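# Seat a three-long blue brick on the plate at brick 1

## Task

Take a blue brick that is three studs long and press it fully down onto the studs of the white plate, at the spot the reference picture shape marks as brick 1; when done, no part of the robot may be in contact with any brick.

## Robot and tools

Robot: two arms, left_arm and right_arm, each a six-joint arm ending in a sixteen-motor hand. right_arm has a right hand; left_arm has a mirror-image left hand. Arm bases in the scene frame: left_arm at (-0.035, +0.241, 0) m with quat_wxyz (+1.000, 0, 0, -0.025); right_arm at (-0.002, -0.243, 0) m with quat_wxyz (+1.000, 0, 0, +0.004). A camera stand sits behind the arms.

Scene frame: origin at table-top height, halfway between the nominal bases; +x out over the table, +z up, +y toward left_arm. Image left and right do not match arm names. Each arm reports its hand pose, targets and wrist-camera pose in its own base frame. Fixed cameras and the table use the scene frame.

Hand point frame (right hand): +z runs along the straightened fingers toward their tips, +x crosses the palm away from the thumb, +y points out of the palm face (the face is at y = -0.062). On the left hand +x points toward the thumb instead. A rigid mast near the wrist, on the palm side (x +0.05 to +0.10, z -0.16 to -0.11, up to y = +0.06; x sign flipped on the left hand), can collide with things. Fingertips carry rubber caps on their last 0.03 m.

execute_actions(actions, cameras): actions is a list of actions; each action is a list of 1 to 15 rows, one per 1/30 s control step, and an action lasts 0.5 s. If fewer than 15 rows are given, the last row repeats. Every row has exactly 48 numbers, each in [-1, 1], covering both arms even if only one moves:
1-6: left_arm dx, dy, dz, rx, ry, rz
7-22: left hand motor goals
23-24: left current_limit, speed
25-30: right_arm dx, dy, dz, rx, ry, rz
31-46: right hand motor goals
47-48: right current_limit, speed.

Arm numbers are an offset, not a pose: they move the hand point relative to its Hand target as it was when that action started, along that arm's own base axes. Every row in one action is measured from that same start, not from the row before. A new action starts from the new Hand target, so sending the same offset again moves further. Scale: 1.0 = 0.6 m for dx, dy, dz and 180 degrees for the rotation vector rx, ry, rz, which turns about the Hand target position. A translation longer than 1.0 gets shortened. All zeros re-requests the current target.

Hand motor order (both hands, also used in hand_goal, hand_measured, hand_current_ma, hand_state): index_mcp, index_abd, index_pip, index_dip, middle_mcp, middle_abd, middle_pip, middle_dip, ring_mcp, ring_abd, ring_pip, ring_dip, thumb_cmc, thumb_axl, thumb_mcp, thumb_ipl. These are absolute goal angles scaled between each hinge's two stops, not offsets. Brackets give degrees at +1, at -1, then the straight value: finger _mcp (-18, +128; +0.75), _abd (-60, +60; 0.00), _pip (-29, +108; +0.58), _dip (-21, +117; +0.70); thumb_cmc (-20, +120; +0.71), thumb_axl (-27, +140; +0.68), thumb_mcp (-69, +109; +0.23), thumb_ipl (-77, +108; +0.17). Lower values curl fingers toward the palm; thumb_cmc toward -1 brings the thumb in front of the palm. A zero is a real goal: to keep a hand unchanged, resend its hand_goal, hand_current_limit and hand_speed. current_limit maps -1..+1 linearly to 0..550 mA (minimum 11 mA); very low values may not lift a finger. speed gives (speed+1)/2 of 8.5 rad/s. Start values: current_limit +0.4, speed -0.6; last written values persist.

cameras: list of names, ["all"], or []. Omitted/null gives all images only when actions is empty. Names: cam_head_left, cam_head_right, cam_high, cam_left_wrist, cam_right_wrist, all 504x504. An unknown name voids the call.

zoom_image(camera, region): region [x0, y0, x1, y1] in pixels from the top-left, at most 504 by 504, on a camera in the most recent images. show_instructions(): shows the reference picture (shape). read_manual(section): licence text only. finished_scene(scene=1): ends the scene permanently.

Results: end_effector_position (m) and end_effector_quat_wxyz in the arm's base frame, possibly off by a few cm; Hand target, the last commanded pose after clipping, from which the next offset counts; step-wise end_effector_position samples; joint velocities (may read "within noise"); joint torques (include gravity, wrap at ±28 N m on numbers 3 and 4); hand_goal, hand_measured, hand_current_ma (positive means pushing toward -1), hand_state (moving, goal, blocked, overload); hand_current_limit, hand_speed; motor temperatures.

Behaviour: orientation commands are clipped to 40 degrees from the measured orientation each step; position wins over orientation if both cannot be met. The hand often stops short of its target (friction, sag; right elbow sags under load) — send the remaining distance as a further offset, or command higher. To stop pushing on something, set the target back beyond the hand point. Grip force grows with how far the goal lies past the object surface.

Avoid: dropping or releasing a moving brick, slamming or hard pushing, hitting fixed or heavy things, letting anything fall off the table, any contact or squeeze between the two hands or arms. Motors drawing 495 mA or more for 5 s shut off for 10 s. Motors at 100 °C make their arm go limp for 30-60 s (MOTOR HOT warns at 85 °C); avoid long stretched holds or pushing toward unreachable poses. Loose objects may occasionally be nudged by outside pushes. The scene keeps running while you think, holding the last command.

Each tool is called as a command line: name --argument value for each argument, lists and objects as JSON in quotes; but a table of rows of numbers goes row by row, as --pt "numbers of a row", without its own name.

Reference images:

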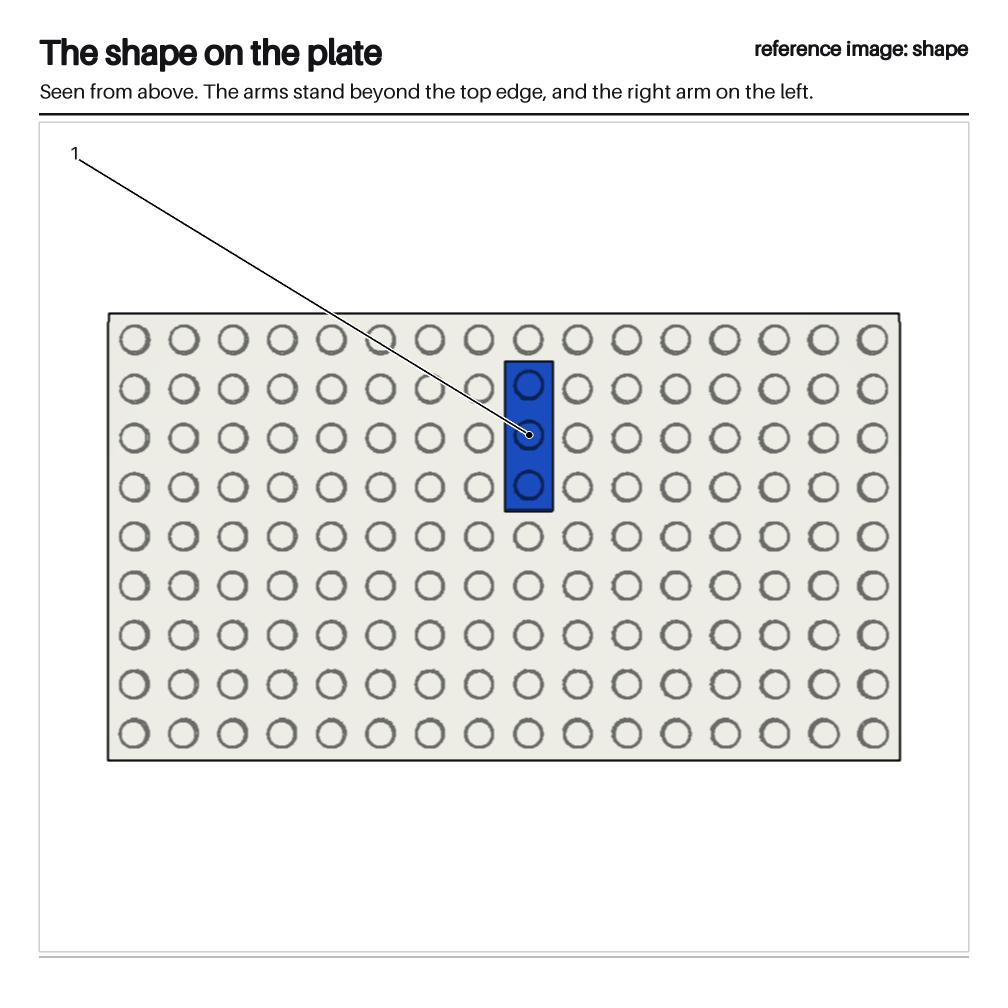

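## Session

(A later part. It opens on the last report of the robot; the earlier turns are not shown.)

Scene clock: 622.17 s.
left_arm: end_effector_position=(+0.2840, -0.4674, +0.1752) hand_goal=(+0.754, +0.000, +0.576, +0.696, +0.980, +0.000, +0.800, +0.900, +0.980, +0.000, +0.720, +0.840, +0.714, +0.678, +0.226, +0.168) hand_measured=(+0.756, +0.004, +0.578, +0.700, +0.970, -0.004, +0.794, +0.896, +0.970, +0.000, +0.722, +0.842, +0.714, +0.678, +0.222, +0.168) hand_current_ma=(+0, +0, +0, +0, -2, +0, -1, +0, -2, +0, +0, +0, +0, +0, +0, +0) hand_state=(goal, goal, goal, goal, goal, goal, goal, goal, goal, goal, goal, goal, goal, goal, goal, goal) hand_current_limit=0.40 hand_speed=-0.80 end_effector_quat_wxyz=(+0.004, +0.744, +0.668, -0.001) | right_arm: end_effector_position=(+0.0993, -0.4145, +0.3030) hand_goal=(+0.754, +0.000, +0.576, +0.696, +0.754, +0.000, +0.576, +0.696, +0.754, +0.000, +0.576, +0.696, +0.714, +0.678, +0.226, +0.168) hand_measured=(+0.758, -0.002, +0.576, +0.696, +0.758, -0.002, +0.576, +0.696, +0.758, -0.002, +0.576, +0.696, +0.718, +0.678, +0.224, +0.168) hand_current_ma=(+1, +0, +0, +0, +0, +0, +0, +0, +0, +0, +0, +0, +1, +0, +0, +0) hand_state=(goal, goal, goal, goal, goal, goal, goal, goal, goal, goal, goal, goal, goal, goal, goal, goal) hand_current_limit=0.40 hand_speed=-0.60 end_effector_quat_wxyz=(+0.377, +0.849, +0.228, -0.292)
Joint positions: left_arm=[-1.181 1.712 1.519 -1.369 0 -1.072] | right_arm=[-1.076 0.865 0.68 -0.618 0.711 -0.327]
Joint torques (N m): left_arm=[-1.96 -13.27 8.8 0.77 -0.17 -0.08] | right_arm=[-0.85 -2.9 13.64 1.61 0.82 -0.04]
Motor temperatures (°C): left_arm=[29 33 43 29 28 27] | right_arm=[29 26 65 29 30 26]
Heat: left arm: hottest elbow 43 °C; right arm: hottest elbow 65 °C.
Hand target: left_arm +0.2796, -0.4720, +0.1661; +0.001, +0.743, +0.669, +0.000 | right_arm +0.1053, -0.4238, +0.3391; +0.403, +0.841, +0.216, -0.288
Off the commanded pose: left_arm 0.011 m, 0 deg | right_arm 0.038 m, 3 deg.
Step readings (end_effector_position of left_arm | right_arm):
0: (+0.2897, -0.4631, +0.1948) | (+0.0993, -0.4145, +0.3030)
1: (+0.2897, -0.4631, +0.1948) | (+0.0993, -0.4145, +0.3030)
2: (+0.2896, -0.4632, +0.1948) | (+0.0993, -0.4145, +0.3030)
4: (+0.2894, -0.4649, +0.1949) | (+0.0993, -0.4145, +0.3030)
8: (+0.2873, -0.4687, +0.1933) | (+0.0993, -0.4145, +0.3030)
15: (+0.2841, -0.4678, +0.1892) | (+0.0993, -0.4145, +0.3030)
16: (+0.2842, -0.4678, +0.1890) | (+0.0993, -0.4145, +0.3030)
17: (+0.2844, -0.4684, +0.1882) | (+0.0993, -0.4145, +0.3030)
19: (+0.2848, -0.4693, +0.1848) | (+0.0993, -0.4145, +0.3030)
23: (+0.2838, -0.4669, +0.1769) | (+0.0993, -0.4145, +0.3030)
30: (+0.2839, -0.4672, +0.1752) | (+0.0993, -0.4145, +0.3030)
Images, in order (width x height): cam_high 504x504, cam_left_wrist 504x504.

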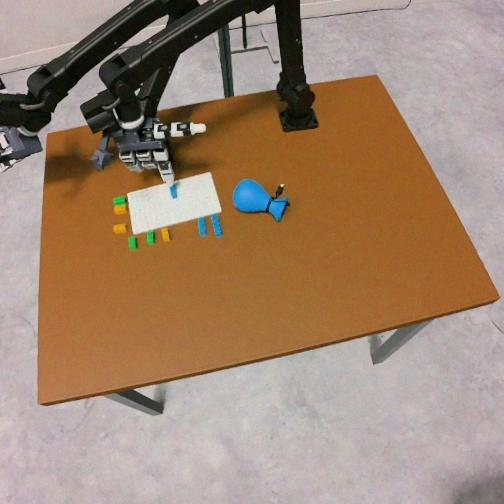

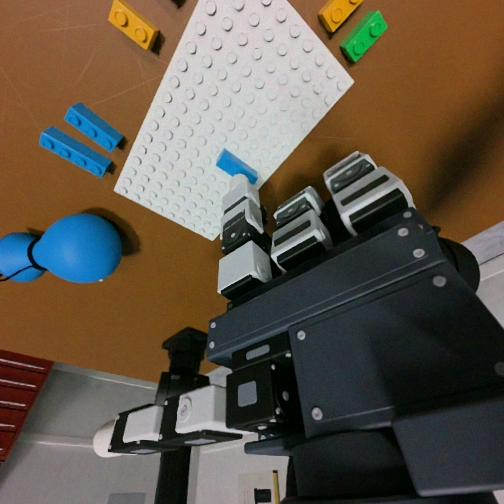

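execute_actions --actions '[[[0,0,-0.012,0,0,0,0.754,0,0.576,0.696,0.98,0,0.8,0.9,0.98,0,0.72,0.84,0.714,0.678,0.226,0.168,0.4,-0.8,0,0,0,0,0,0,0.754,0,0.576,0.696,0.754,0,0.576,0.696,0.754,0,0.576,0.696,0.714,0.678,0.226,0.168,0.4,-0.6]],[[0,0,-0.01,0,0,0,0.754,0,0.576,0.696,0.98,0,0.8,0.9,0.98,0,0.72,0.84,0.714,0.678,0.226,0.168,0.4,-0.8,0,0,0,0,0,0,0.754,0,0.576,0.696,0.754,0,0.576,0.696,0.754,0,0.576,0.696,0.714,0.678,0.226,0.168,0.4,-0.6]],[[0,0,-0.01,0,0,0,0.754,0,0.576,0.696,0.98,0,0.8,0.9,0.98,0,0.72,0.84,0.714,0.678,0.226,0.168,0.4,-0.8,0,0,0,0,0,0,0.754,0,0.576,0.696,0.754,0,0.576,0.696,0.754,0,0.576,0.696,0.714,0.678,0.226,0.168,0.4,-0.6]]]' --cameras '["cam_left_wrist","cam_high"]'

zoom_image --camera "cam_left_wrist" --region '[200, 110, 290, 200]'

Scene clock: 628.07 s.
left_arm: end_effector_position=(+0.2843, -0.4681, +0.1661) hand_goal=(+0.754, +0.000, +0.576, +0.696, +0.980, +0.000, +0.800, +0.900, +0.980, +0.000, +0.720, +0.840, +0.714, +0.678, +0.226, +0.168) hand_measured=(+0.758, +0.010, +0.578, +0.698, +0.970, -0.004, +0.794, +0.896, +0.970, +0.000, +0.722, +0.842, +0.714, +0.678, +0.222, +0.168) hand_current_ma=(+0, +1, +0, +0, -2, +0, -1, +0, -2, +0, +0, +0, +0, +0, +0, +0) hand_state=(goal, goal, goal, goal, goal, goal, goal, goal, goal, goal, goal, goal, goal, goal, goal, goal) hand_current_limit=0.40 hand_speed=-0.80 end_effector_quat_wxyz=(+0.010, +0.744, +0.668, -0.003) | right_arm: end_effector_position=(+0.0993, -0.4145, +0.3030) hand_goal=(+0.754, +0.000, +0.576, +0.696, +0.754, +0.000, +0.576, +0.696, +0.754, +0.000, +0.576, +0.696, +0.714, +0.678, +0.226, +0.168) hand_measured=(+0.758, -0.002, +0.576, +0.696, +0.758, -0.002, +0.576, +0.696, +0.758, -0.002, +0.576, +0.696, +0.718, +0.678, +0.224, +0.168) hand_current_ma=(+1, +0, +0, +0, +0, +0, +0, +0, +0, +0, +0, +0, +1, +0, +0, +0) hand_state=(goal, goal, goal, goal, goal, goal, goal, goal, goal, goal, goal, goal, goal, goal, goal, goal) hand_current_limit=0.40 hand_speed=-0.60 end_effector_quat_wxyz=(+0.377, +0.849, +0.228, -0.292)
Joint positions: left_arm=[-1.181 1.712 1.494 -1.332 0 -1.074] | right_arm=[-1.076 0.865 0.68 -0.618 0.711 -0.327]
Joint torques (N m): left_arm=[-2.02 -12.4 7.91 1.24 -0.18 -0.06] | right_arm=[-0.85 -2.9 13.61 1.62 0.82 -0.04]
Motor temperatures (°C): left_arm=[29 33 43 29 28 27] | right_arm=[29 26 65 29 30 26]
Heat: left arm: hottest elbow 43 °C; right arm: hottest elbow 65 °C.
Hand target: left_arm +0.2796, -0.4720, +0.1469; +0.001, +0.743, +0.669, +0.000 | right_arm +0.1053, -0.4238, +0.3391; +0.403, +0.841, +0.216, -0.288
Off the commanded pose: left_arm 0.020 m, 1 deg | right_arm 0.038 m, 3 deg.
Step readings (end_effector_position of left_arm | right_arm):
0: (+0.2840, -0.4674, +0.1752) | (+0.0993, -0.4145, +0.3030)
1: (+0.2840, -0.4674, +0.1752) | (+0.0993, -0.4145, +0.3030)
2: (+0.2841, -0.4676, +0.1750) | (+0.0993, -0.4145, +0.3030)
4: (+0.2843, -0.4682, +0.1740) | (+0.0993, -0.4145, +0.3030)
8: (+0.2841, -0.4677, +0.1715) | (+0.0993, -0.4145, +0.3030)
15: (+0.2841, -0.4678, +0.1708) | (+0.0993, -0.4145, +0.3030)
16: (+0.2842, -0.4678, +0.1708) | (+0.0993, -0.4145, +0.3030)
17: (+0.2842, -0.4680, +0.1705) | (+0.0993, -0.4145, +0.3030)
19: (+0.2844, -0.4684, +0.1696) | (+0.0993, -0.4145, +0.3030)
23: (+0.2841, -0.4676, +0.1671) | (+0.0993, -0.4145, +0.3030)
30: (+0.2840, -0.4675, +0.1667) | (+0.0993, -0.4145, +0.3030)
31: (+0.2841, -0.4675, +0.1667) | (+0.0993, -0.4145, +0.3030)
32: (+0.2841, -0.4677, +0.1666) | (+0.0993, -0.4145, +0.3030)
34: (+0.2842, -0.4677, +0.1662) | (+0.0993, -0.4145, +0.3030)
38: (+0.2843, -0.4680, +0.1661) | (+0.0993, -0.4145, +0.3030)
45: (+0.2843, -0.4681, +0.1661) | (+0.0993, -0.4145, +0.3030)
Images, in order (width x height): cam_high 504x504, cam_left_wrist 504x504.

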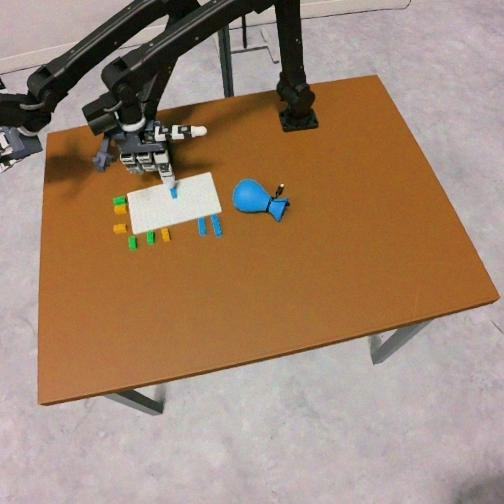

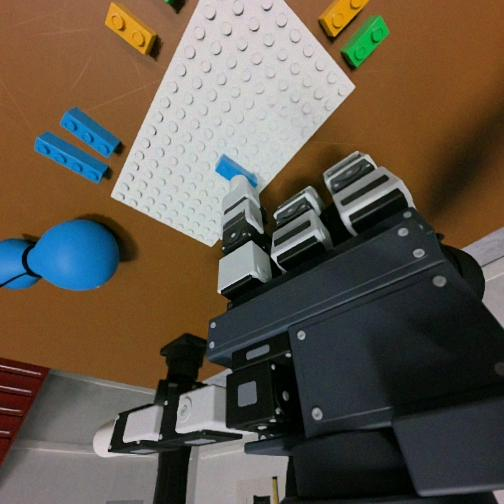

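Scaled by 5.600 from the camera's 504x504 image, which has a finer 720x720 frame.

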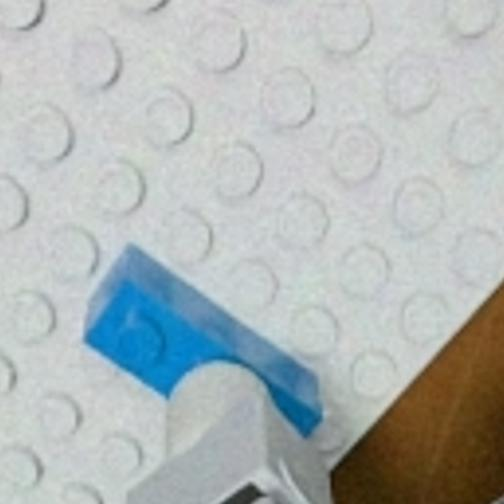

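execute_actions --actions '[[[0,0,-0.05,0,0,0,0.754,0,0.576,0.696,0.98,0,0.8,0.9,0.98,0,0.72,0.84,0.714,0.678,0.226,0.168,0.7,-0.8,0,0,0,0,0,0,0.754,0,0.576,0.696,0.754,0,0.576,0.696,0.754,0,0.576,0.696,0.714,0.678,0.226,0.168,0.4,-0.6]],[[0,0,-0.05,0,0,0,0.754,0,0.576,0.696,0.98,0,0.8,0.9,0.98,0,0.72,0.84,0.714,0.678,0.226,0.168,0.7,-0.8,0,0,0,0,0,0,0.754,0,0.576,0.696,0.754,0,0.576,0.696,0.754,0,0.576,0.696,0.714,0.678,0.226,0.168,0.4,-0.6]]]' --cameras '["cam_left_wrist","cam_high"]'

zoom_image --camera "cam_left_wrist" --region '[200, 110, 290, 200]'

Scene clock: 634.47 s.
left_arm: end_effector_position=(+0.2872, -0.4687, +0.1666) hand_goal=(+0.754, +0.000, +0.576, +0.696, +0.980, +0.000, +0.800, +0.900, +0.980, +0.000, +0.720, +0.840, +0.714, +0.678, +0.226, +0.168) hand_measured=(+0.794, +0.088, +0.608, +0.712, +0.970, -0.004, +0.794, +0.896, +0.970, +0.000, +0.722, +0.842, +0.714, +0.678, +0.222, +0.168) hand_current_ma=(+32, +99, +18, +4, -2, +0, -1, +0, -2, +0, +0, +0, +0, +0, +0, +0) hand_state=(blocked, blocked, blocked, goal, goal, goal, goal, goal, goal, goal, goal, goal, goal, goal, goal, goal) hand_current_limit=0.70 hand_speed=-0.80 end_effector_quat_wxyz=(+0.050, +0.742, +0.668, -0.009) | right_arm: end_effector_position=(+0.0993, -0.4145, +0.3030) hand_goal=(+0.754, +0.000, +0.576, +0.696, +0.754, +0.000, +0.576, +0.696, +0.754, +0.000, +0.576, +0.696, +0.714, +0.678, +0.226, +0.168) hand_measured=(+0.758, -0.002, +0.576, +0.696, +0.758, -0.002, +0.576, +0.696, +0.758, -0.002, +0.576, +0.696, +0.718, +0.678, +0.224, +0.168) hand_current_ma=(+1, +0, +0, +0, +0, +0, +0, +0, +0, +0, +0, +0, +1, +0, +0, +0) hand_state=(goal, goal, goal, goal, goal, goal, goal, goal, goal, goal, goal, goal, goal, goal, goal, goal) hand_current_limit=0.40 hand_speed=-0.60 end_effector_quat_wxyz=(+0.377, +0.849, +0.228, -0.292)
Joint positions: left_arm=[-1.181 1.669 1.429 -1.23 -0.016 -1.076] | right_arm=[-1.076 0.865 0.68 -0.618 0.711 -0.327]
Joint torques (N m): left_arm=[-2.08 -6.48 4.3 2.95 0.44 -0.05] | right_arm=[-0.79 -2.9 13.63 1.62 0.81 -0.04]
Motor temperatures (°C): left_arm=[29 33 42 29 28 27] | right_arm=[29 26 65 29 30 26]
Heat: left arm: hottest elbow 42 °C; right arm: hottest elbow 65 °C.
Hand target: left_arm +0.2796, -0.4719, +0.0870; +0.001, +0.743, +0.669, +0.000 | right_arm +0.1053, -0.4238, +0.3391; +0.403, +0.841, +0.216, -0.288
Off the commanded pose: left_arm 0.080 m, 6 deg | right_arm 0.038 m, 3 deg.
Step readings (end_effector_position of left_arm | right_arm):
0: (+0.2843, -0.4681, +0.1661) | (+0.0993, -0.4145, +0.3030)
1: (+0.2843, -0.4681, +0.1657) | (+0.0993, -0.4145, +0.3030)
2: (+0.2846, -0.4681, +0.1645) | (+0.0993, -0.4145, +0.3030)
4: (+0.2854, -0.4687, +0.1648) | (+0.0993, -0.4145, +0.3030)
8: (+0.2858, -0.4687, +0.1654) | (+0.0993, -0.4145, +0.3030)
15: (+0.2862, -0.4688, +0.1659) | (+0.0993, -0.4145, +0.3030)
16: (+0.2861, -0.4687, +0.1653) | (+0.0993, -0.4145, +0.3030)
17: (+0.2864, -0.4689, +0.1649) | (+0.0993, -0.4145, +0.3030)
19: (+0.2868, -0.4689, +0.1654) | (+0.0993, -0.4145, +0.3030)
23: (+0.2868, -0.4682, +0.1662) | (+0.0993, -0.4145, +0.3030)
30: (+0.2872, -0.4685, +0.1665) | (+0.0993, -0.4145, +0.3030)
Images, in order (width x height): cam_high 504x504, cam_left_wrist 504x504.

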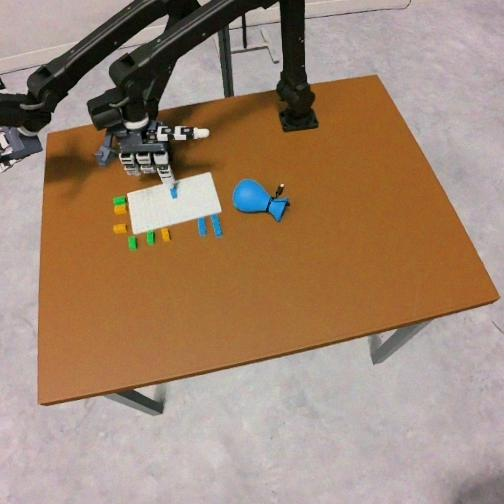

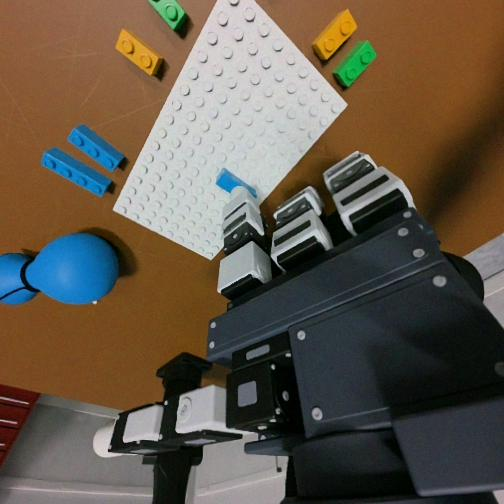

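Scaled by 5.600 from the camera's 504x504 image, which has a finer 720x720 frame.

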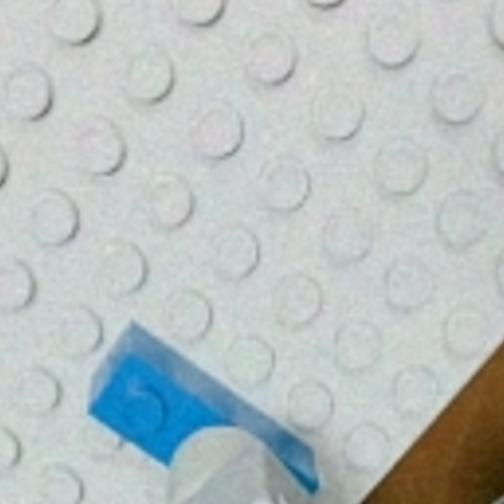

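execute_actions --actions '[[[0,0,0.05,0,0,0,0.754,0,0.576,0.696,0.98,0,0.8,0.9,0.98,0,0.72,0.84,0.714,0.678,0.226,0.168,0.7,-0.8,0,0,0,0,0,0,0.754,0,0.576,0.696,0.754,0,0.576,0.696,0.754,0,0.576,0.696,0.714,0.678,0.226,0.168,0.4,-0.6]],[[0,0,0.05,0,0,0,0.754,0,0.576,0.696,0.98,0,0.8,0.9,0.98,0,0.72,0.84,0.714,0.678,0.226,0.168,0.7,-0.8,0,0,0,0,0,0,0.754,0,0.576,0.696,0.754,0,0.576,0.696,0.754,0,0.576,0.696,0.714,0.678,0.226,0.168,0.4,-0.6]],[[0,0,0.08,0,0,0,0.754,0,0.576,0.696,0.98,0,0.8,0.9,0.98,0,0.72,0.84,0.714,0.678,0.226,0.168,0.7,-0.8,0,0,0,0,0,0,0.754,0,0.576,0.696,0.754,0,0.576,0.696,0.754,0,0.576,0.696,0.714,0.678,0.226,0.168,0.4,-0.6]]]' --cameras '["cam_left_wrist","cam_high","cam_head_left"]'

zoom_image --camera "cam_left_wrist" --region '[200, 110, 290, 200]'

Scene clock: 642.07 s.
left_arm: end_effector_position=(+0.2806, -0.4580, +0.1899) hand_goal=(+0.754, +0.000, +0.576, +0.696, +0.980, +0.000, +0.800, +0.900, +0.980, +0.000, +0.720, +0.840, +0.714, +0.678, +0.226, +0.168) hand_measured=(+0.754, -0.004, +0.578, +0.698, +0.970, -0.004, +0.794, +0.896, +0.970, +0.000, +0.722, +0.842, +0.714, +0.678, +0.222, +0.168) hand_current_ma=(+0, +0, +0, +0, -2, +0, -1, +0, -2, +0, +0, +0, +0, +0, +0, +0) hand_state=(goal, goal, goal, goal, goal, goal, goal, goal, goal, goal, goal, goal, goal, goal, goal, goal) hand_current_limit=0.70 hand_speed=-0.80 end_effector_quat_wxyz=(-0.003, +0.743, +0.669, +0.003) | right_arm: end_effector_position=(+0.0993, -0.4145, +0.3030) hand_goal=(+0.754, +0.000, +0.576, +0.696, +0.754, +0.000, +0.576, +0.696, +0.754, +0.000, +0.576, +0.696, +0.714, +0.678, +0.226, +0.168) hand_measured=(+0.758, -0.002, +0.576, +0.696, +0.758, -0.002, +0.576, +0.696, +0.758, -0.002, +0.576, +0.696, +0.718, +0.678, +0.224, +0.168) hand_current_ma=(+1, +0, +0, +0, +0, +0, +0, +0, +0, +0, +0, +0, +1, +0, +0, +0) hand_state=(goal, goal, goal, goal, goal, goal, goal, goal, goal, goal, goal, goal, goal, goal, goal, goal) hand_current_limit=0.40 hand_speed=-0.60 end_effector_quat_wxyz=(+0.377, +0.849, +0.228, -0.292)
Joint positions: left_arm=[-1.181 1.692 1.531 -1.419 -0.004 -1.076] | right_arm=[-1.076 0.865 0.68 -0.618 0.711 -0.327]
Joint torques (N m): left_arm=[-2.08 -12.63 12.29 -0.1 -0.03 -0.05] | right_arm=[-0.91 -2.96 13.65 1.62 0.81 -0.04]
Motor temperatures (°C): left_arm=[29 33 42 29 28 27] | right_arm=[29 26 65 29 30 26]
Heat: left arm: hottest elbow 42 °C; right arm: hottest elbow 65 °C.
Hand target: left_arm +0.2796, -0.4719, +0.1951; +0.001, +0.743, +0.669, +0.000 | right_arm +0.1053, -0.4238, +0.3391; +0.403, +0.841, +0.216, -0.288
Off the commanded pose: left_arm 0.015 m, 1 deg | right_arm 0.038 m, 3 deg.
Step readings (end_effector_position of left_arm | right_arm):
0: (+0.2872, -0.4687, +0.1666) | (+0.0993, -0.4145, +0.3030)
1: (+0.2872, -0.4687, +0.1666) | (+0.0993, -0.4145, +0.3030)
2: (+0.2872, -0.4686, +0.1668) | (+0.0993, -0.4145, +0.3030)
4: (+0.2871, -0.4684, +0.1677) | (+0.0993, -0.4145, +0.3030)
8: (+0.2869, -0.4678, +0.1682) | (+0.0993, -0.4145, +0.3030)
15: (+0.2863, -0.4668, +0.1680) | (+0.0993, -0.4145, +0.3030)
16: (+0.2863, -0.4668, +0.1683) | (+0.0993, -0.4145, +0.3030)
17: (+0.2858, -0.4663, +0.1691) | (+0.0993, -0.4145, +0.3030)
19: (+0.2844, -0.4645, +0.1684) | (+0.0993, -0.4145, +0.3030)
23: (+0.2834, -0.4632, +0.1672) | (+0.0993, -0.4145, +0.3030)
30: (+0.2830, -0.4629, +0.1670) | (+0.0993, -0.4145, +0.3030)
31: (+0.2830, -0.4628, +0.1675) | (+0.0993, -0.4145, +0.3030)
32: (+0.2824, -0.4619, +0.1686) | (+0.0993, -0.4145, +0.3030)
34: (+0.2808, -0.4581, +0.1707) | (+0.0993, -0.4145, +0.3030)
38: (+0.2798, -0.4555, +0.1801) | (+0.0993, -0.4145, +0.3030)
45: (+0.2810, -0.4589, +0.1900) | (+0.0993, -0.4145, +0.3030)
Images, in order (width x height): cam_head_left 504x504, cam_high 504x504, cam_left_wrist 504x504.

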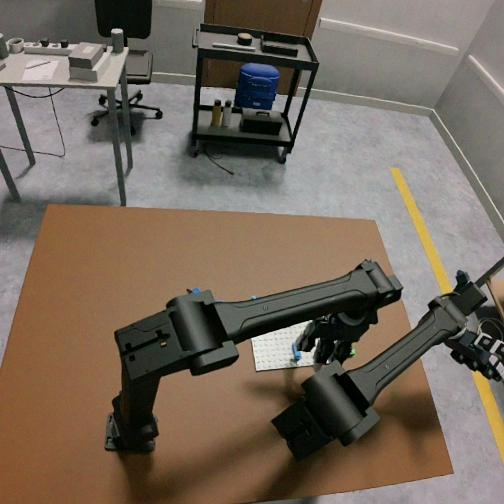

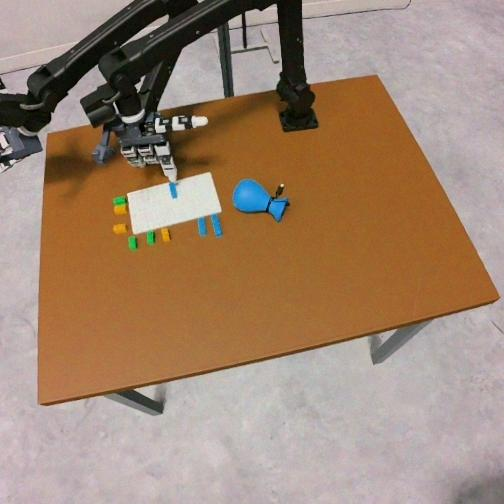

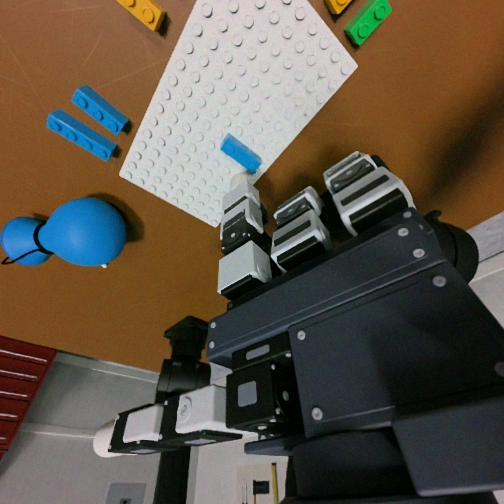

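Scaled by 5.600 from the camera's 504x504 image, which has a finer 720x720 frame.

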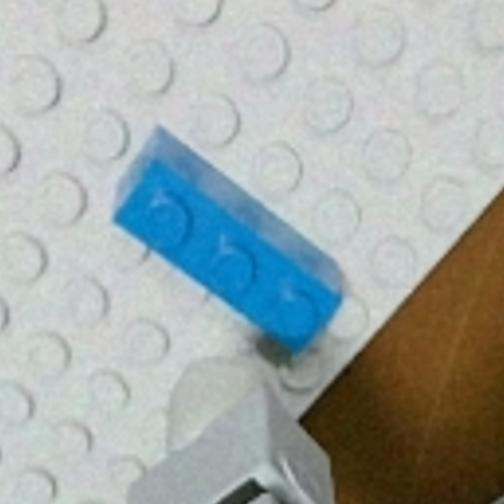

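zoom_image --camera "cam_left_wrist" --region '[210, 120, 270, 180]'

zoom_image --camera "cam_head_left" --region '[275, 330, 325, 372]'

zoom_image --camera "cam_high" --region '[150, 170, 200, 210]'

Scaled by 8.400 from the camera's 504x504 image, which has a finer 720x720 frame.

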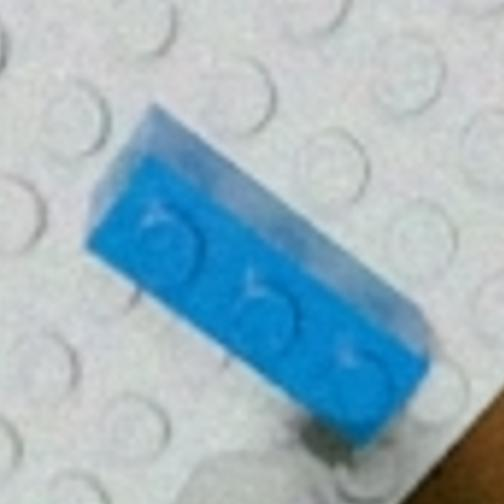

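Scaled by 10.080 from the camera's 504x504 image, which has a finer 720x720 frame.

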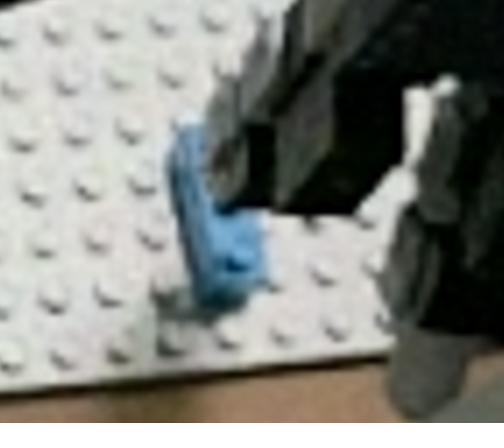

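Scaled by 10.080 from the camera's 504x504 image, which has a finer 720x720 frame.

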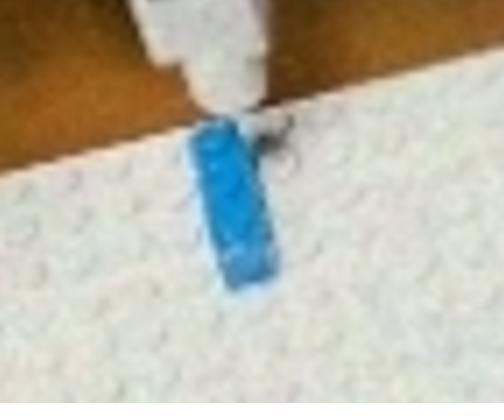

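execute_actions --actions '[[[0,0,-0.024,0,0,0,0.754,0,0.576,0.696,0.98,0,0.8,0.9,0.98,0,0.72,0.84,0.714,0.678,0.226,0.168,0.7,-0.8,0,0,0,0,0,0,0.754,0,0.576,0.696,0.754,0,0.576,0.696,0.754,0,0.576,0.696,0.714,0.678,0.226,0.168,0.4,-0.6]],[[0,0,-0.024,0,0,0,0.754,0,0.576,0.696,0.98,0,0.8,0.9,0.98,0,0.72,0.84,0.714,0.678,0.226,0.168,0.7,-0.8,0,0,0,0,0,0,0.754,0,0.576,0.696,0.754,0,0.576,0.696,0.754,0,0.576,0.696,0.714,0.678,0.226,0.168,0.4,-0.6]],[[0,0,-0.01,0,0,0,0.754,0,0.576,0.696,0.98,0,0.8,0.9,0.98,0,0.72,0.84,0.714,0.678,0.226,0.168,0.7,-0.8,0,0,0,0,0,0,0.754,0,0.576,0.696,0.754,0,0.576,0.696,0.754,0,0.576,0.696,0.714,0.678,0.226,0.168,0.4,-0.6]],[[0,0,-0.01,0,0,0,0.754,0,0.576,0.696,0.98,0,0.8,0.9,0.98,0,0.72,0.84,0.714,0.678,0.226,0.168,0.7,-0.8,0,0,0,0,0,0,0.754,0,0.576,0.696,0.754,0,0.576,0.696,0.754,0,0.576,0.696,0.714,0.678,0.226,0.168,0.4,-0.6]],[[0,0,-0.01,0,0,0,0.754,0,0.576,0.696,0.98,0,0.8,0.9,0.98,0,0.72,0.84,0.714,0.678,0.226,0.168,0.7,-0.8,0,0,0,0,0,0,0.754,0,0.576,0.696,0.754,0,0.576,0.696,0.754,0,0.576,0.696,0.714,0.678,0.226,0.168,0.4,-0.6]]]' --cameras '["cam_left_wrist"]'

zoom_image --camera "cam_left_wrist" --region '[200, 110, 290, 200]'

Scene clock: 656.27 s.
left_arm: end_effector_position=(+0.2843, -0.4670, +0.1672) hand_goal=(+0.754, +0.000, +0.576, +0.696, +0.980, +0.000, +0.800, +0.900, +0.980, +0.000, +0.720, +0.840, +0.714, +0.678, +0.226, +0.168) hand_measured=(+0.754, -0.002, +0.578, +0.698, +0.970, -0.004, +0.794, +0.896, +0.970, +0.000, +0.722, +0.842, +0.714, +0.678, +0.222, +0.168) hand_current_ma=(+0, +0, +0, +0, -2, +0, -1, +0, -2, +0, +0, +0, +0, +0, +0, +0) hand_state=(goal, goal, goal, goal, goal, goal, goal, goal, goal, goal, goal, goal, goal, goal, goal, goal) hand_current_limit=0.70 hand_speed=-0.80 end_effector_quat_wxyz=(+0.013, +0.743, +0.669, -0.003) | right_arm: end_effector_position=(+0.0993, -0.4145, +0.3030) hand_goal=(+0.754, +0.000, +0.576, +0.696, +0.754, +0.000, +0.576, +0.696, +0.754, +0.000, +0.576, +0.696, +0.714, +0.678, +0.226, +0.168) hand_measured=(+0.758, -0.002, +0.576, +0.696, +0.758, -0.002, +0.576, +0.696, +0.758, -0.002, +0.576, +0.696, +0.718, +0.678, +0.224, +0.168) hand_current_ma=(+1, +0, +0, +0, +0, +0, +0, +0, +0, +0, +0, +0, +1, +0, +0, +0) hand_state=(goal, goal, goal, goal, goal, goal, goal, goal, goal, goal, goal, goal, goal, goal, goal, goal) hand_current_limit=0.40 hand_speed=-0.60 end_effector_quat_wxyz=(+0.377, +0.849, +0.228, -0.292)
Joint positions: left_arm=[-1.181 1.706 1.488 -1.326 -0.004 -1.076] | right_arm=[-1.076 0.865 0.68 -0.618 0.711 -0.327]
Joint torques (N m): left_arm=[-2.08 -12.1 8.53 0.92 -0.05 -0.04] | right_arm=[-0.85 -2.78 13.65 1.63 0.82 -0.03]
Motor temperatures (°C): left_arm=[29 32 42 29 28 27] | right_arm=[29 26 65 29 30 26]
Heat: left arm: hottest elbow 42 °C; right arm: hottest elbow 65 °C.
Hand target: left_arm +0.2797, -0.4719, +0.1483; +0.001, +0.743, +0.669, +0.000 | right_arm +0.1053, -0.4238, +0.3391; +0.403, +0.841, +0.216, -0.288
Off the commanded pose: left_arm 0.020 m, 1 deg | right_arm 0.038 m, 3 deg.
Step readings (end_effector_position of left_arm | right_arm):
0: (+0.2806, -0.4580, +0.1899) | (+0.0993, -0.4145, +0.3030)
1: (+0.2806, -0.4580, +0.1899) | (+0.0993, -0.4145, +0.3030)
2: (+0.2806, -0.4580, +0.1899) | (+0.0993, -0.4145, +0.3030)
4: (+0.2808, -0.4583, +0.1899) | (+0.0993, -0.4145, +0.3030)
8: (+0.2816, -0.4604, +0.1901) | (+0.0993, -0.4145, +0.3030)
15: (+0.2820, -0.4613, +0.1902) | (+0.0993, -0.4145, +0.3030)
16: (+0.2821, -0.4615, +0.1902) | (+0.0993, -0.4145, +0.3030)
17: (+0.2824, -0.4622, +0.1903) | (+0.0993, -0.4145, +0.3030)
19: (+0.2833, -0.4645, +0.1900) | (+0.0993, -0.4145, +0.3030)
23: (+0.2842, -0.4666, +0.1876) | (+0.0993, -0.4145, +0.3030)
30: (+0.2840, -0.4663, +0.1829) | (+0.0993, -0.4145, +0.3030)
31: (+0.2840, -0.4662, +0.1828) | (+0.0993, -0.4145, +0.3030)
32: (+0.2841, -0.4665, +0.1825) | (+0.0993, -0.4145, +0.3030)
34: (+0.2843, -0.4668, +0.1816) | (+0.0993, -0.4145, +0.3030)
38: (+0.2841, -0.4665, +0.1789) | (+0.0993, -0.4145, +0.3030)
45: (+0.2842, -0.4666, +0.1775) | (+0.0993, -0.4145, +0.3030)
46: (+0.2842, -0.4667, +0.1775) | (+0.0993, -0.4145, +0.3030)
47: (+0.2843, -0.4668, +0.1773) | (+0.0993, -0.4145, +0.3030)
49: (+0.2844, -0.4672, +0.1763) | (+0.0993, -0.4145, +0.3030)
53: (+0.2842, -0.4666, +0.1731) | (+0.0993, -0.4145, +0.3030)
60: (+0.2842, -0.4668, +0.1712) | (+0.0993, -0.4145, +0.3030)
61: (+0.2843, -0.4669, +0.1712) | (+0.0993, -0.4145, +0.3030)
62: (+0.2843, -0.4670, +0.1709) | (+0.0993, -0.4145, +0.3030)
64: (+0.2845, -0.4673, +0.1700) | (+0.0993, -0.4145, +0.3030)
68: (+0.2843, -0.4669, +0.1672) | (+0.0993, -0.4145, +0.3030)
75: (+0.2843, -0.4670, +0.1672) | (+0.0993, -0.4145, +0.3030)
Images, in order (width x height): cam_left_wrist 504x504.

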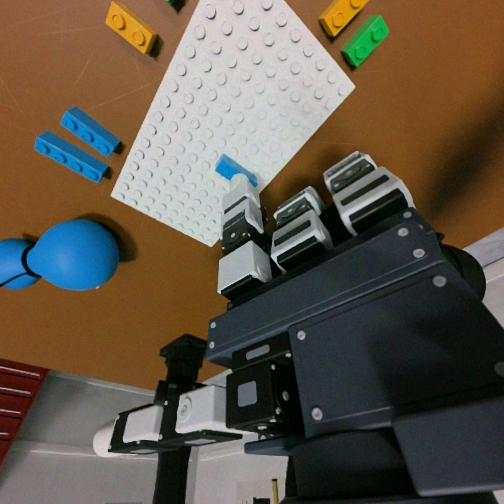

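Scaled by 5.600 from the camera's 504x504 image, which has a finer 720x720 frame.

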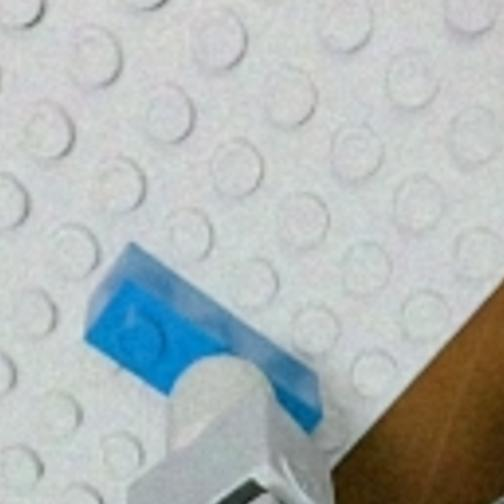

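execute_actions --actions '[[[0,0,-0.01,0,0,0,0.754,0,0.576,0.696,0.98,0,0.8,0.9,0.98,0,0.72,0.84,0.714,0.678,0.226,0.168,0.7,-0.8,0,0,0,0,0,0,0.754,0,0.576,0.696,0.754,0,0.576,0.696,0.754,0,0.576,0.696,0.714,0.678,0.226,0.168,0.4,-0.6]],[[0,0,-0.01,0,0,0,0.754,0,0.576,0.696,0.98,0,0.8,0.9,0.98,0,0.72,0.84,0.714,0.678,0.226,0.168,0.7,-0.8,0,0,0,0,0,0,0.754,0,0.576,0.696,0.754,0,0.576,0.696,0.754,0,0.576,0.696,0.714,0.678,0.226,0.168,0.4,-0.6]]]' --cameras '[]'

Scene clock: 660.27 s.
left_arm: end_effector_position=(+0.2851, -0.4688, +0.1661) hand_goal=(+0.754, +0.000, +0.576, +0.696, +0.980, +0.000, +0.800, +0.900, +0.980, +0.000, +0.720, +0.840, +0.714, +0.678, +0.226, +0.168) hand_measured=(+0.762, +0.020, +0.582, +0.698, +0.970, -0.004, +0.794, +0.896, +0.970, +0.000, +0.722, +0.842, +0.714, +0.678, +0.222, +0.168) hand_current_ma=(+2, +6, +1, +0, -2, +0, -1, +0, -2, +0, +0, +0, +0, +0, +0, +0) hand_state=(goal, blocked, goal, goal, goal, goal, goal, goal, goal, goal, goal, goal, goal, goal, goal, goal) hand_current_limit=0.70 hand_speed=-0.80 end_effector_quat_wxyz=(+0.017, +0.743, +0.669, -0.004) | right_arm: end_effector_position=(+0.0993, -0.4145, +0.3030) hand_goal=(+0.754, +0.000, +0.576, +0.696, +0.754, +0.000, +0.576, +0.696, +0.754, +0.000, +0.576, +0.696, +0.714, +0.678, +0.226, +0.168) hand_measured=(+0.758, -0.002, +0.576, +0.696, +0.758, -0.002, +0.576, +0.696, +0.758, -0.002, +0.576, +0.696, +0.718, +0.678, +0.224, +0.168) hand_current_ma=(+1, +0, +0, +0, +0, +0, +0, +0, +0, +0, +0, +0, +1, +0, +0, +0) hand_state=(goal, goal, goal, goal, goal, goal, goal, goal, goal, goal, goal, goal, goal, goal, goal, goal) hand_current_limit=0.40 hand_speed=-0.60 end_effector_quat_wxyz=(+0.377, +0.849, +0.228, -0.292)
Joint positions: left_arm=[-1.181 1.706 1.484 -1.313 -0.004 -1.076] | right_arm=[-1.076 0.865 0.68 -0.618 0.711 -0.327]
Joint torques (N m): left_arm=[-2.08 -11.46 7.09 1.59 -0.04 -0.05] | right_arm=[-0.91 -3.02 13.64 1.62 0.81 -0.05]
Motor temperatures (°C): left_arm=[29 32 42 29 28 27] | right_arm=[29 26 66 29 30 26]
Heat: left arm: hottest elbow 42 °C; right arm: hottest elbow 66 °C.
Hand target: left_arm +0.2797, -0.4720, +0.1363; +0.001, +0.743, +0.669, +0.000 | right_arm +0.1053, -0.4238, +0.3391; +0.403, +0.841, +0.216, -0.288
Off the commanded pose: left_arm 0.031 m, 2 deg | right_arm 0.038 m, 3 deg.
Step readings (end_effector_position of left_arm | right_arm):
0: (+0.2843, -0.4670, +0.1672) | (+0.0993, -0.4145, +0.3030)
1: (+0.2844, -0.4671, +0.1673) | (+0.0993, -0.4145, +0.3030)
2: (+0.2844, -0.4672, +0.1671) | (+0.0993, -0.4145, +0.3030)
4: (+0.2845, -0.4673, +0.1667) | (+0.0993, -0.4145, +0.3030)
8: (+0.2846, -0.4677, +0.1666) | (+0.0993, -0.4145, +0.3030)
15: (+0.2847, -0.4678, +0.1666) | (+0.0993, -0.4145, +0.3030)
16: (+0.2847, -0.4679, +0.1667) | (+0.0993, -0.4145, +0.3030)
17: (+0.2847, -0.4679, +0.1664) | (+0.0993, -0.4145, +0.3030)
19: (+0.2848, -0.4682, +0.1661) | (+0.0993, -0.4145, +0.3030)
23: (+0.2850, -0.4686, +0.1661) | (+0.0993, -0.4145, +0.3030)
30: (+0.2851, -0.4688, +0.1661) | (+0.0993, -0.4145, +0.3030)
No camera images: "cameras" was empty.

execute_actions --actions '[[[0,0,0.05,0,0,0,0.754,0,0.576,0.696,0.98,0,0.8,0.9,0.98,0,0.72,0.84,0.714,0.678,0.226,0.168,0.4,-0.8,0,0,0,0,0,0,0.754,0,0.576,0.696,0.754,0,0.576,0.696,0.754,0,0.576,0.696,0.714,0.678,0.226,0.168,0.4,-0.6]],[[0,0,0.055,0,0,0,0.754,0,0.576,0.696,0.98,0,0.8,0.9,0.98,0,0.72,0.84,0.714,0.678,0.226,0.168,0.4,-0.8,0,0,0,0,0,0,0.754,0,0.576,0.696,0.754,0,0.576,0.696,0.754,0,0.576,0.696,0.714,0.678,0.226,0.168,0.4,-0.6]],[[0.0115,0.0615,0,0,0,0,0.754,0,0.576,0.696,0.98,0,0.8,0.9,0.98,0,0.72,0.84,0.714,0.678,0.226,0.168,0.4,-0.8,0,0,0,0,0,0,0.754,0,0.576,0.696,0.754,0,0.576,0.696,0.754,0,0.576,0.696,0.714,0.678,0.226,0.168,0.4,-0.6]],[[0,0,-0.062,0,0,0,0.754,0,0.576,0.696,0.98,0,0.8,0.9,0.98,0,0.72,0.84,0.714,0.678,0.226,0.168,0.4,-0.8,0,0,0,0,0,0,0.754,0,0.576,0.696,0.754,0,0.576,0.696,0.754,0,0.576,0.696,0.714,0.678,0.226,0.168,0.4,-0.6]]]' --cameras '["cam_left_wrist","cam_high"]'

zoom_image --camera "cam_left_wrist" --region '[210, 110, 310, 210]'

Scene clock: 681.40 s.
left_arm: end_effector_position=(+0.2805, -0.4335, +0.1678) hand_goal=(+0.754, +0.000, +0.576, +0.696, +0.980, +0.000, +0.800, +0.900, +0.980, +0.000, +0.720, +0.840, +0.714, +0.678, +0.226, +0.168) hand_measured=(+0.750, -0.004, +0.572, +0.696, +0.970, -0.002, +0.794, +0.896, +0.970, +0.000, +0.722, +0.842, +0.714, +0.678, +0.222, +0.168) hand_current_ma=(+0, +0, +0, +0, -2, +0, -1, +0, -2, +0, +0, +0, +0, +0, +0, +0) hand_state=(goal, goal, goal, goal, goal, goal, goal, goal, goal, goal, goal, goal, goal, goal, goal, goal) hand_current_limit=0.40 hand_speed=-0.80 end_effector_quat_wxyz=(+0.002, +0.742, +0.670, +0.001) | right_arm: end_effector_position=(+0.0993, -0.4145, +0.3030) hand_goal=(+0.754, +0.000, +0.576, +0.696, +0.754, +0.000, +0.576, +0.696, +0.754, +0.000, +0.576, +0.696, +0.714, +0.678, +0.226, +0.168) hand_measured=(+0.758, -0.002, +0.576, +0.696, +0.758, -0.002, +0.576, +0.696, +0.758, -0.002, +0.576, +0.696, +0.718, +0.678, +0.224, +0.168) hand_current_ma=(+1, +0, +0, +0, +0, +0, +0, +0, +0, +0, +0, +0, +1, +0, +0, +0) hand_state=(goal, goal, goal, goal, goal, goal, goal, goal, goal, goal, goal, goal, goal, goal, goal, goal) hand_current_limit=0.40 hand_speed=-0.60 end_effector_quat_wxyz=(+0.377, +0.849, +0.228, -0.292)
Joint positions: left_arm=[-1.163 1.639 1.405 -1.334 -0.004 -1.061] | right_arm=[-1.076 0.865 0.68 -0.618 0.711 -0.327]
Joint torques (N m): left_arm=[-0.32 -12.1 8.91 0.88 -0.06 0.2] | right_arm=[-0.79 -2.96 13.61 1.61 0.82 -0.04]
Motor temperatures (°C): left_arm=[29 32 41 29 28 27] | right_arm=[29 26 66 29 30 26]
Heat: left arm: hottest elbow 41 °C; right arm: hottest elbow 66 °C.
Hand target: left_arm +0.2866, -0.4350, +0.1620; +0.001, +0.743, +0.669, +0.000 | right_arm +0.1053, -0.4238, +0.3391; +0.403, +0.841, +0.216, -0.288
Off the commanded pose: left_arm 0.009 m, 0 deg | right_arm 0.038 m, 3 deg.
Step readings (end_effector_position of left_arm | right_arm):
0: (+0.2851, -0.4688, +0.1661) | (+0.0993, -0.4145, +0.3030)
1: (+0.2851, -0.4688, +0.1661) | (+0.0993, -0.4145, +0.3030)
2: (+0.2850, -0.4686, +0.1661) | (+0.0993, -0.4145, +0.3030)
4: (+0.2844, -0.4673, +0.1660) | (+0.0993, -0.4145, +0.3030)
8: (+0.2833, -0.4646, +0.1661) | (+0.0993, -0.4145, +0.3030)
15: (+0.2829, -0.4636, +0.1661) | (+0.0993, -0.4145, +0.3030)
16: (+0.2828, -0.4635, +0.1664) | (+0.0993, -0.4145, +0.3030)
17: (+0.2823, -0.4622, +0.1675) | (+0.0993, -0.4145, +0.3030)
19: (+0.2806, -0.4582, +0.1700) | (+0.0993, -0.4145, +0.3030)
23: (+0.2802, -0.4572, +0.1791) | (+0.0993, -0.4145, +0.3030)
30: (+0.2811, -0.4593, +0.1856) | (+0.0993, -0.4145, +0.3030)
31: (+0.2810, -0.4591, +0.1856) | (+0.0993, -0.4145, +0.3030)
32: (+0.2810, -0.4591, +0.1858) | (+0.0993, -0.4145, +0.3030)
34: (+0.2804, -0.4561, +0.1861) | (+0.0993, -0.4145, +0.3030)
38: (+0.2782, -0.4426, +0.1890) | (+0.0993, -0.4145, +0.3030)
45: (+0.2817, -0.4367, +0.1977) | (+0.0993, -0.4145, +0.3030)
46: (+0.2817, -0.4367, +0.1973) | (+0.0993, -0.4145, +0.3030)
47: (+0.2819, -0.4372, +0.1951) | (+0.0993, -0.4145, +0.3030)
49: (+0.2821, -0.4377, +0.1881) | (+0.0993, -0.4145, +0.3030)
53: (+0.2797, -0.4322, +0.1710) | (+0.0993, -0.4145, +0.3030)
60: (+0.2803, -0.4331, +0.1678) | (+0.0993, -0.4145, +0.3030)
Images, in order (width x height): cam_high 504x504, cam_left_wrist 504x504.

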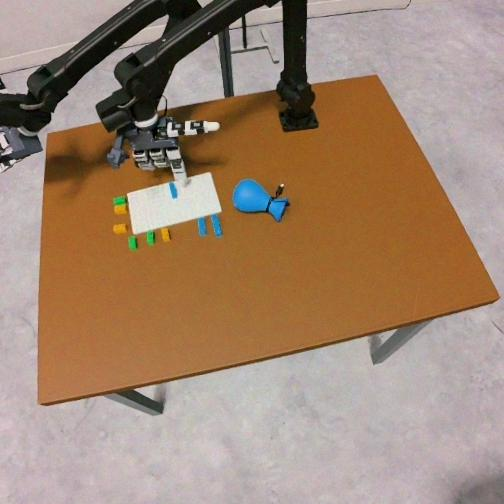

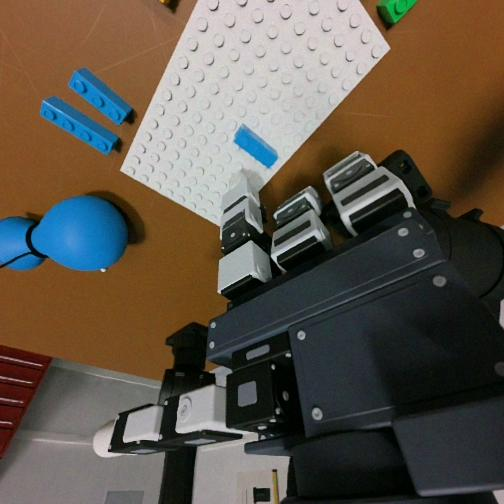

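Scaled by 5.040 from the camera's 504x504 image, which has a finer 720x720 frame.

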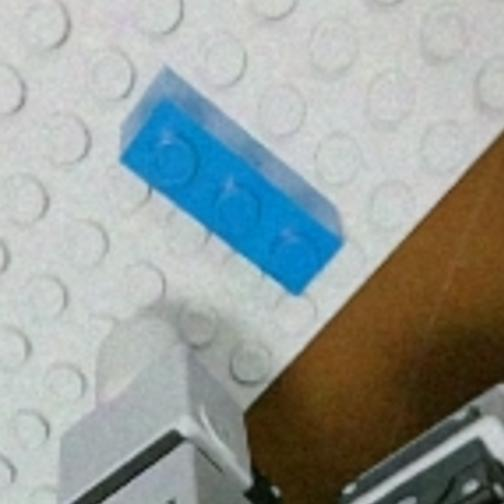

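execute_actions --actions '[[[0,0,-0.02,0,0,0,0.754,0,0.576,0.696,0.98,0,0.8,0.9,0.98,0,0.72,0.84,0.714,0.678,0.226,0.168,0.4,-0.8,0,0,0,0,0,0,0.754,0,0.576,0.696,0.754,0,0.576,0.696,0.754,0,0.576,0.696,0.714,0.678,0.226,0.168,0.4,-0.6]],[[0,0,-0.012,0,0,0,0.754,0,0.576,0.696,0.98,0,0.8,0.9,0.98,0,0.72,0.84,0.714,0.678,0.226,0.168,0.4,-0.8,0,0,0,0,0,0,0.754,0,0.576,0.696,0.754,0,0.576,0.696,0.754,0,0.576,0.696,0.714,0.678,0.226,0.168,0.4,-0.6]],[[0,0,-0.008,0,0,0,0.754,0,0.576,0.696,0.98,0,0.8,0.9,0.98,0,0.72,0.84,0.714,0.678,0.226,0.168,0.4,-0.8,0,0,0,0,0,0,0.754,0,0.576,0.696,0.754,0,0.576,0.696,0.754,0,0.576,0.696,0.714,0.678,0.226,0.168,0.4,-0.6]],[[0,0,-0.008,0,0,0,0.754,0,0.576,0.696,0.98,0,0.8,0.9,0.98,0,0.72,0.84,0.714,0.678,0.226,0.168,0.4,-0.8,0,0,0,0,0,0,0.754,0,0.576,0.696,0.754,0,0.576,0.696,0.754,0,0.576,0.696,0.714,0.678,0.226,0.168,0.4,-0.6]],[[0,0,-0.008,0,0,0,0.754,0,0.576,0.696,0.98,0,0.8,0.9,0.98,0,0.72,0.84,0.714,0.678,0.226,0.168,0.4,-0.8,0,0,0,0,0,0,0.754,0,0.576,0.696,0.754,0,0.576,0.696,0.754,0,0.576,0.696,0.714,0.678,0.226,0.168,0.4,-0.6]]]' --cameras '["cam_left_wrist"]'

zoom_image --camera "cam_left_wrist" --region '[210, 120, 290, 200]'

Scene clock: 688.90 s.
left_arm: end_effector_position=(+0.2813, -0.4354, +0.1471) hand_goal=(+0.754, +0.000, +0.576, +0.696, +0.980, +0.000, +0.800, +0.900, +0.980, +0.000, +0.720, +0.840, +0.714, +0.678, +0.226, +0.168) hand_measured=(+0.750, -0.002, +0.574, +0.696, +0.970, -0.002, +0.794, +0.896, +0.970, +0.000, +0.722, +0.842, +0.714, +0.678, +0.222, +0.168) hand_current_ma=(+0, +0, +0, +0, -2, +0, -1, +0, -2, +0, +0, +0, +0, +0, +0, +0) hand_state=(goal, goal, goal, goal, goal, goal, goal, goal, goal, goal, goal, goal, goal, goal, goal, goal) hand_current_limit=0.40 hand_speed=-0.80 end_effector_quat_wxyz=(+0.014, +0.742, +0.670, -0.003) | right_arm: end_effector_position=(+0.0993, -0.4145, +0.3030) hand_goal=(+0.754, +0.000, +0.576, +0.696, +0.754, +0.000, +0.576, +0.696, +0.754, +0.000, +0.576, +0.696, +0.714, +0.678, +0.226, +0.168) hand_measured=(+0.758, -0.002, +0.576, +0.696, +0.758, -0.002, +0.576, +0.696, +0.758, -0.002, +0.576, +0.696, +0.718, +0.678, +0.224, +0.168) hand_current_ma=(+1, +0, +0, +0, +0, +0, +0, +0, +0, +0, +0, +0, +1, +0, +0, +0) hand_state=(goal, goal, goal, goal, goal, goal, goal, goal, goal, goal, goal, goal, goal, goal, goal, goal) hand_current_limit=0.40 hand_speed=-0.60 end_effector_quat_wxyz=(+0.377, +0.849, +0.228, -0.292)
Joint positions: left_arm=[-1.163 1.643 1.352 -1.252 -0.004 -1.061] | right_arm=[-1.076 0.865 0.68 -0.618 0.711 -0.327]
Joint torques (N m): left_arm=[-0.15 -10.23 8.18 0.95 -0.05 0.2] | right_arm=[-0.79 -2.96 13.67 1.62 0.82 -0.05]
Motor temperatures (°C): left_arm=[29 32 40 29 28 27] | right_arm=[29 26 66 29 30 26]
Heat: left arm: hottest elbow 40 °C; right arm: hottest elbow 66 °C.
Hand target: left_arm +0.2866, -0.4351, +0.1285; +0.001, +0.743, +0.669, +0.000 | right_arm +0.1053, -0.4238, +0.3391; +0.403, +0.841, +0.216, -0.288
Off the commanded pose: left_arm 0.020 m, 2 deg | right_arm 0.038 m, 3 deg.
Step readings (end_effector_position of left_arm | right_arm):
0: (+0.2805, -0.4335, +0.1678) | (+0.0993, -0.4145, +0.3030)
1: (+0.2805, -0.4336, +0.1678) | (+0.0993, -0.4145, +0.3030)
2: (+0.2806, -0.4339, +0.1674) | (+0.0993, -0.4145, +0.3030)
4: (+0.2812, -0.4351, +0.1663) | (+0.0993, -0.4145, +0.3030)
8: (+0.2809, -0.4346, +0.1624) | (+0.0993, -0.4145, +0.3030)
15: (+0.2809, -0.4344, +0.1611) | (+0.0993, -0.4145, +0.3030)
16: (+0.2809, -0.4345, +0.1611) | (+0.0993, -0.4145, +0.3030)
17: (+0.2810, -0.4348, +0.1609) | (+0.0993, -0.4145, +0.3030)
19: (+0.2813, -0.4354, +0.1600) | (+0.0993, -0.4145, +0.3030)
23: (+0.2809, -0.4345, +0.1572) | (+0.0993, -0.4145, +0.3030)
30: (+0.2809, -0.4345, +0.1565) | (+0.0993, -0.4145, +0.3030)
31: (+0.2809, -0.4345, +0.1565) | (+0.0993, -0.4145, +0.3030)
32: (+0.2810, -0.4347, +0.1564) | (+0.0993, -0.4145, +0.3030)
34: (+0.2812, -0.4352, +0.1559) | (+0.0993, -0.4145, +0.3030)
38: (+0.2809, -0.4346, +0.1541) | (+0.0993, -0.4145, +0.3030)
45: (+0.2809, -0.4346, +0.1535) | (+0.0993, -0.4145, +0.3030)
46: (+0.2809, -0.4346, +0.1535) | (+0.0993, -0.4145, +0.3030)
47: (+0.2810, -0.4347, +0.1534) | (+0.0993, -0.4145, +0.3030)
49: (+0.2812, -0.4352, +0.1529) | (+0.0993, -0.4145, +0.3030)
53: (+0.2810, -0.4347, +0.1503) | (+0.0993, -0.4145, +0.3030)
60: (+0.2809, -0.4346, +0.1486) | (+0.0993, -0.4145, +0.3030)
61: (+0.2810, -0.4347, +0.1487) | (+0.0993, -0.4145, +0.3030)
62: (+0.2810, -0.4348, +0.1485) | (+0.0993, -0.4145, +0.3030)
64: (+0.2812, -0.4353, +0.1481) | (+0.0993, -0.4145, +0.3030)
68: (+0.2812, -0.4353, +0.1471) | (+0.0993, -0.4145, +0.3030)
75: (+0.2813, -0.4354, +0.1471) | (+0.0993, -0.4145, +0.3030)
Images, in order (width x height): cam_left_wrist 504x504.

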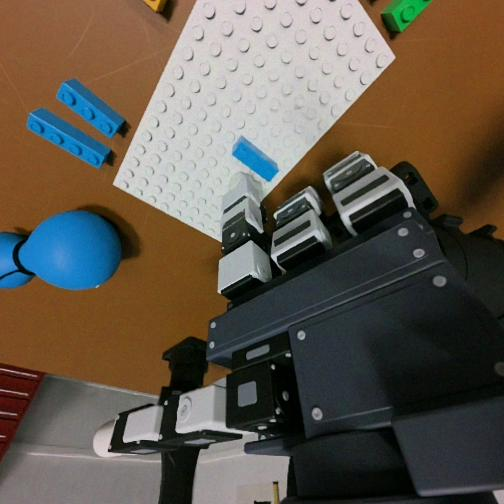

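Scaled by 6.300 from the camera's 504x504 image, which has a finer 720x720 frame.

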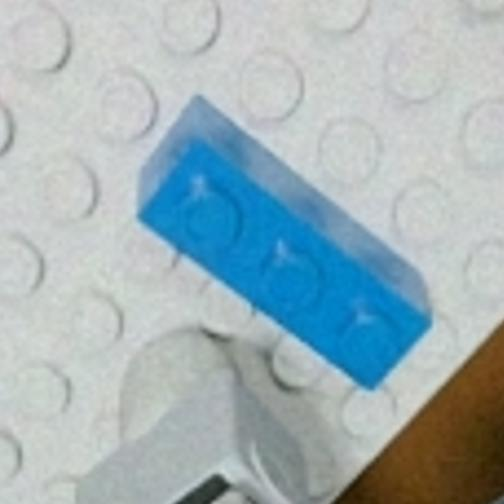

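zoom_image --camera "cam_left_wrist" --region '[228, 130, 282, 184]'

Scaled by 9.333 from the camera's 504x504 image, which has a finer 720x720 frame.

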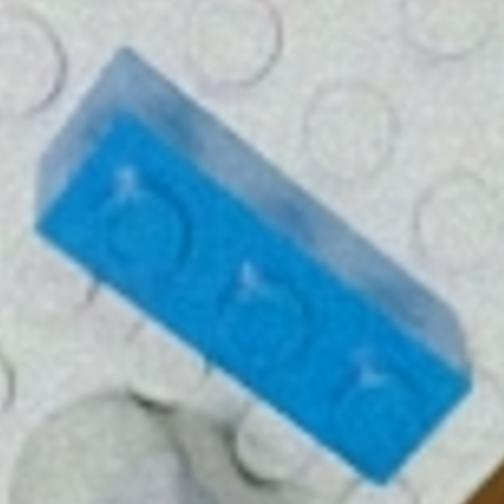

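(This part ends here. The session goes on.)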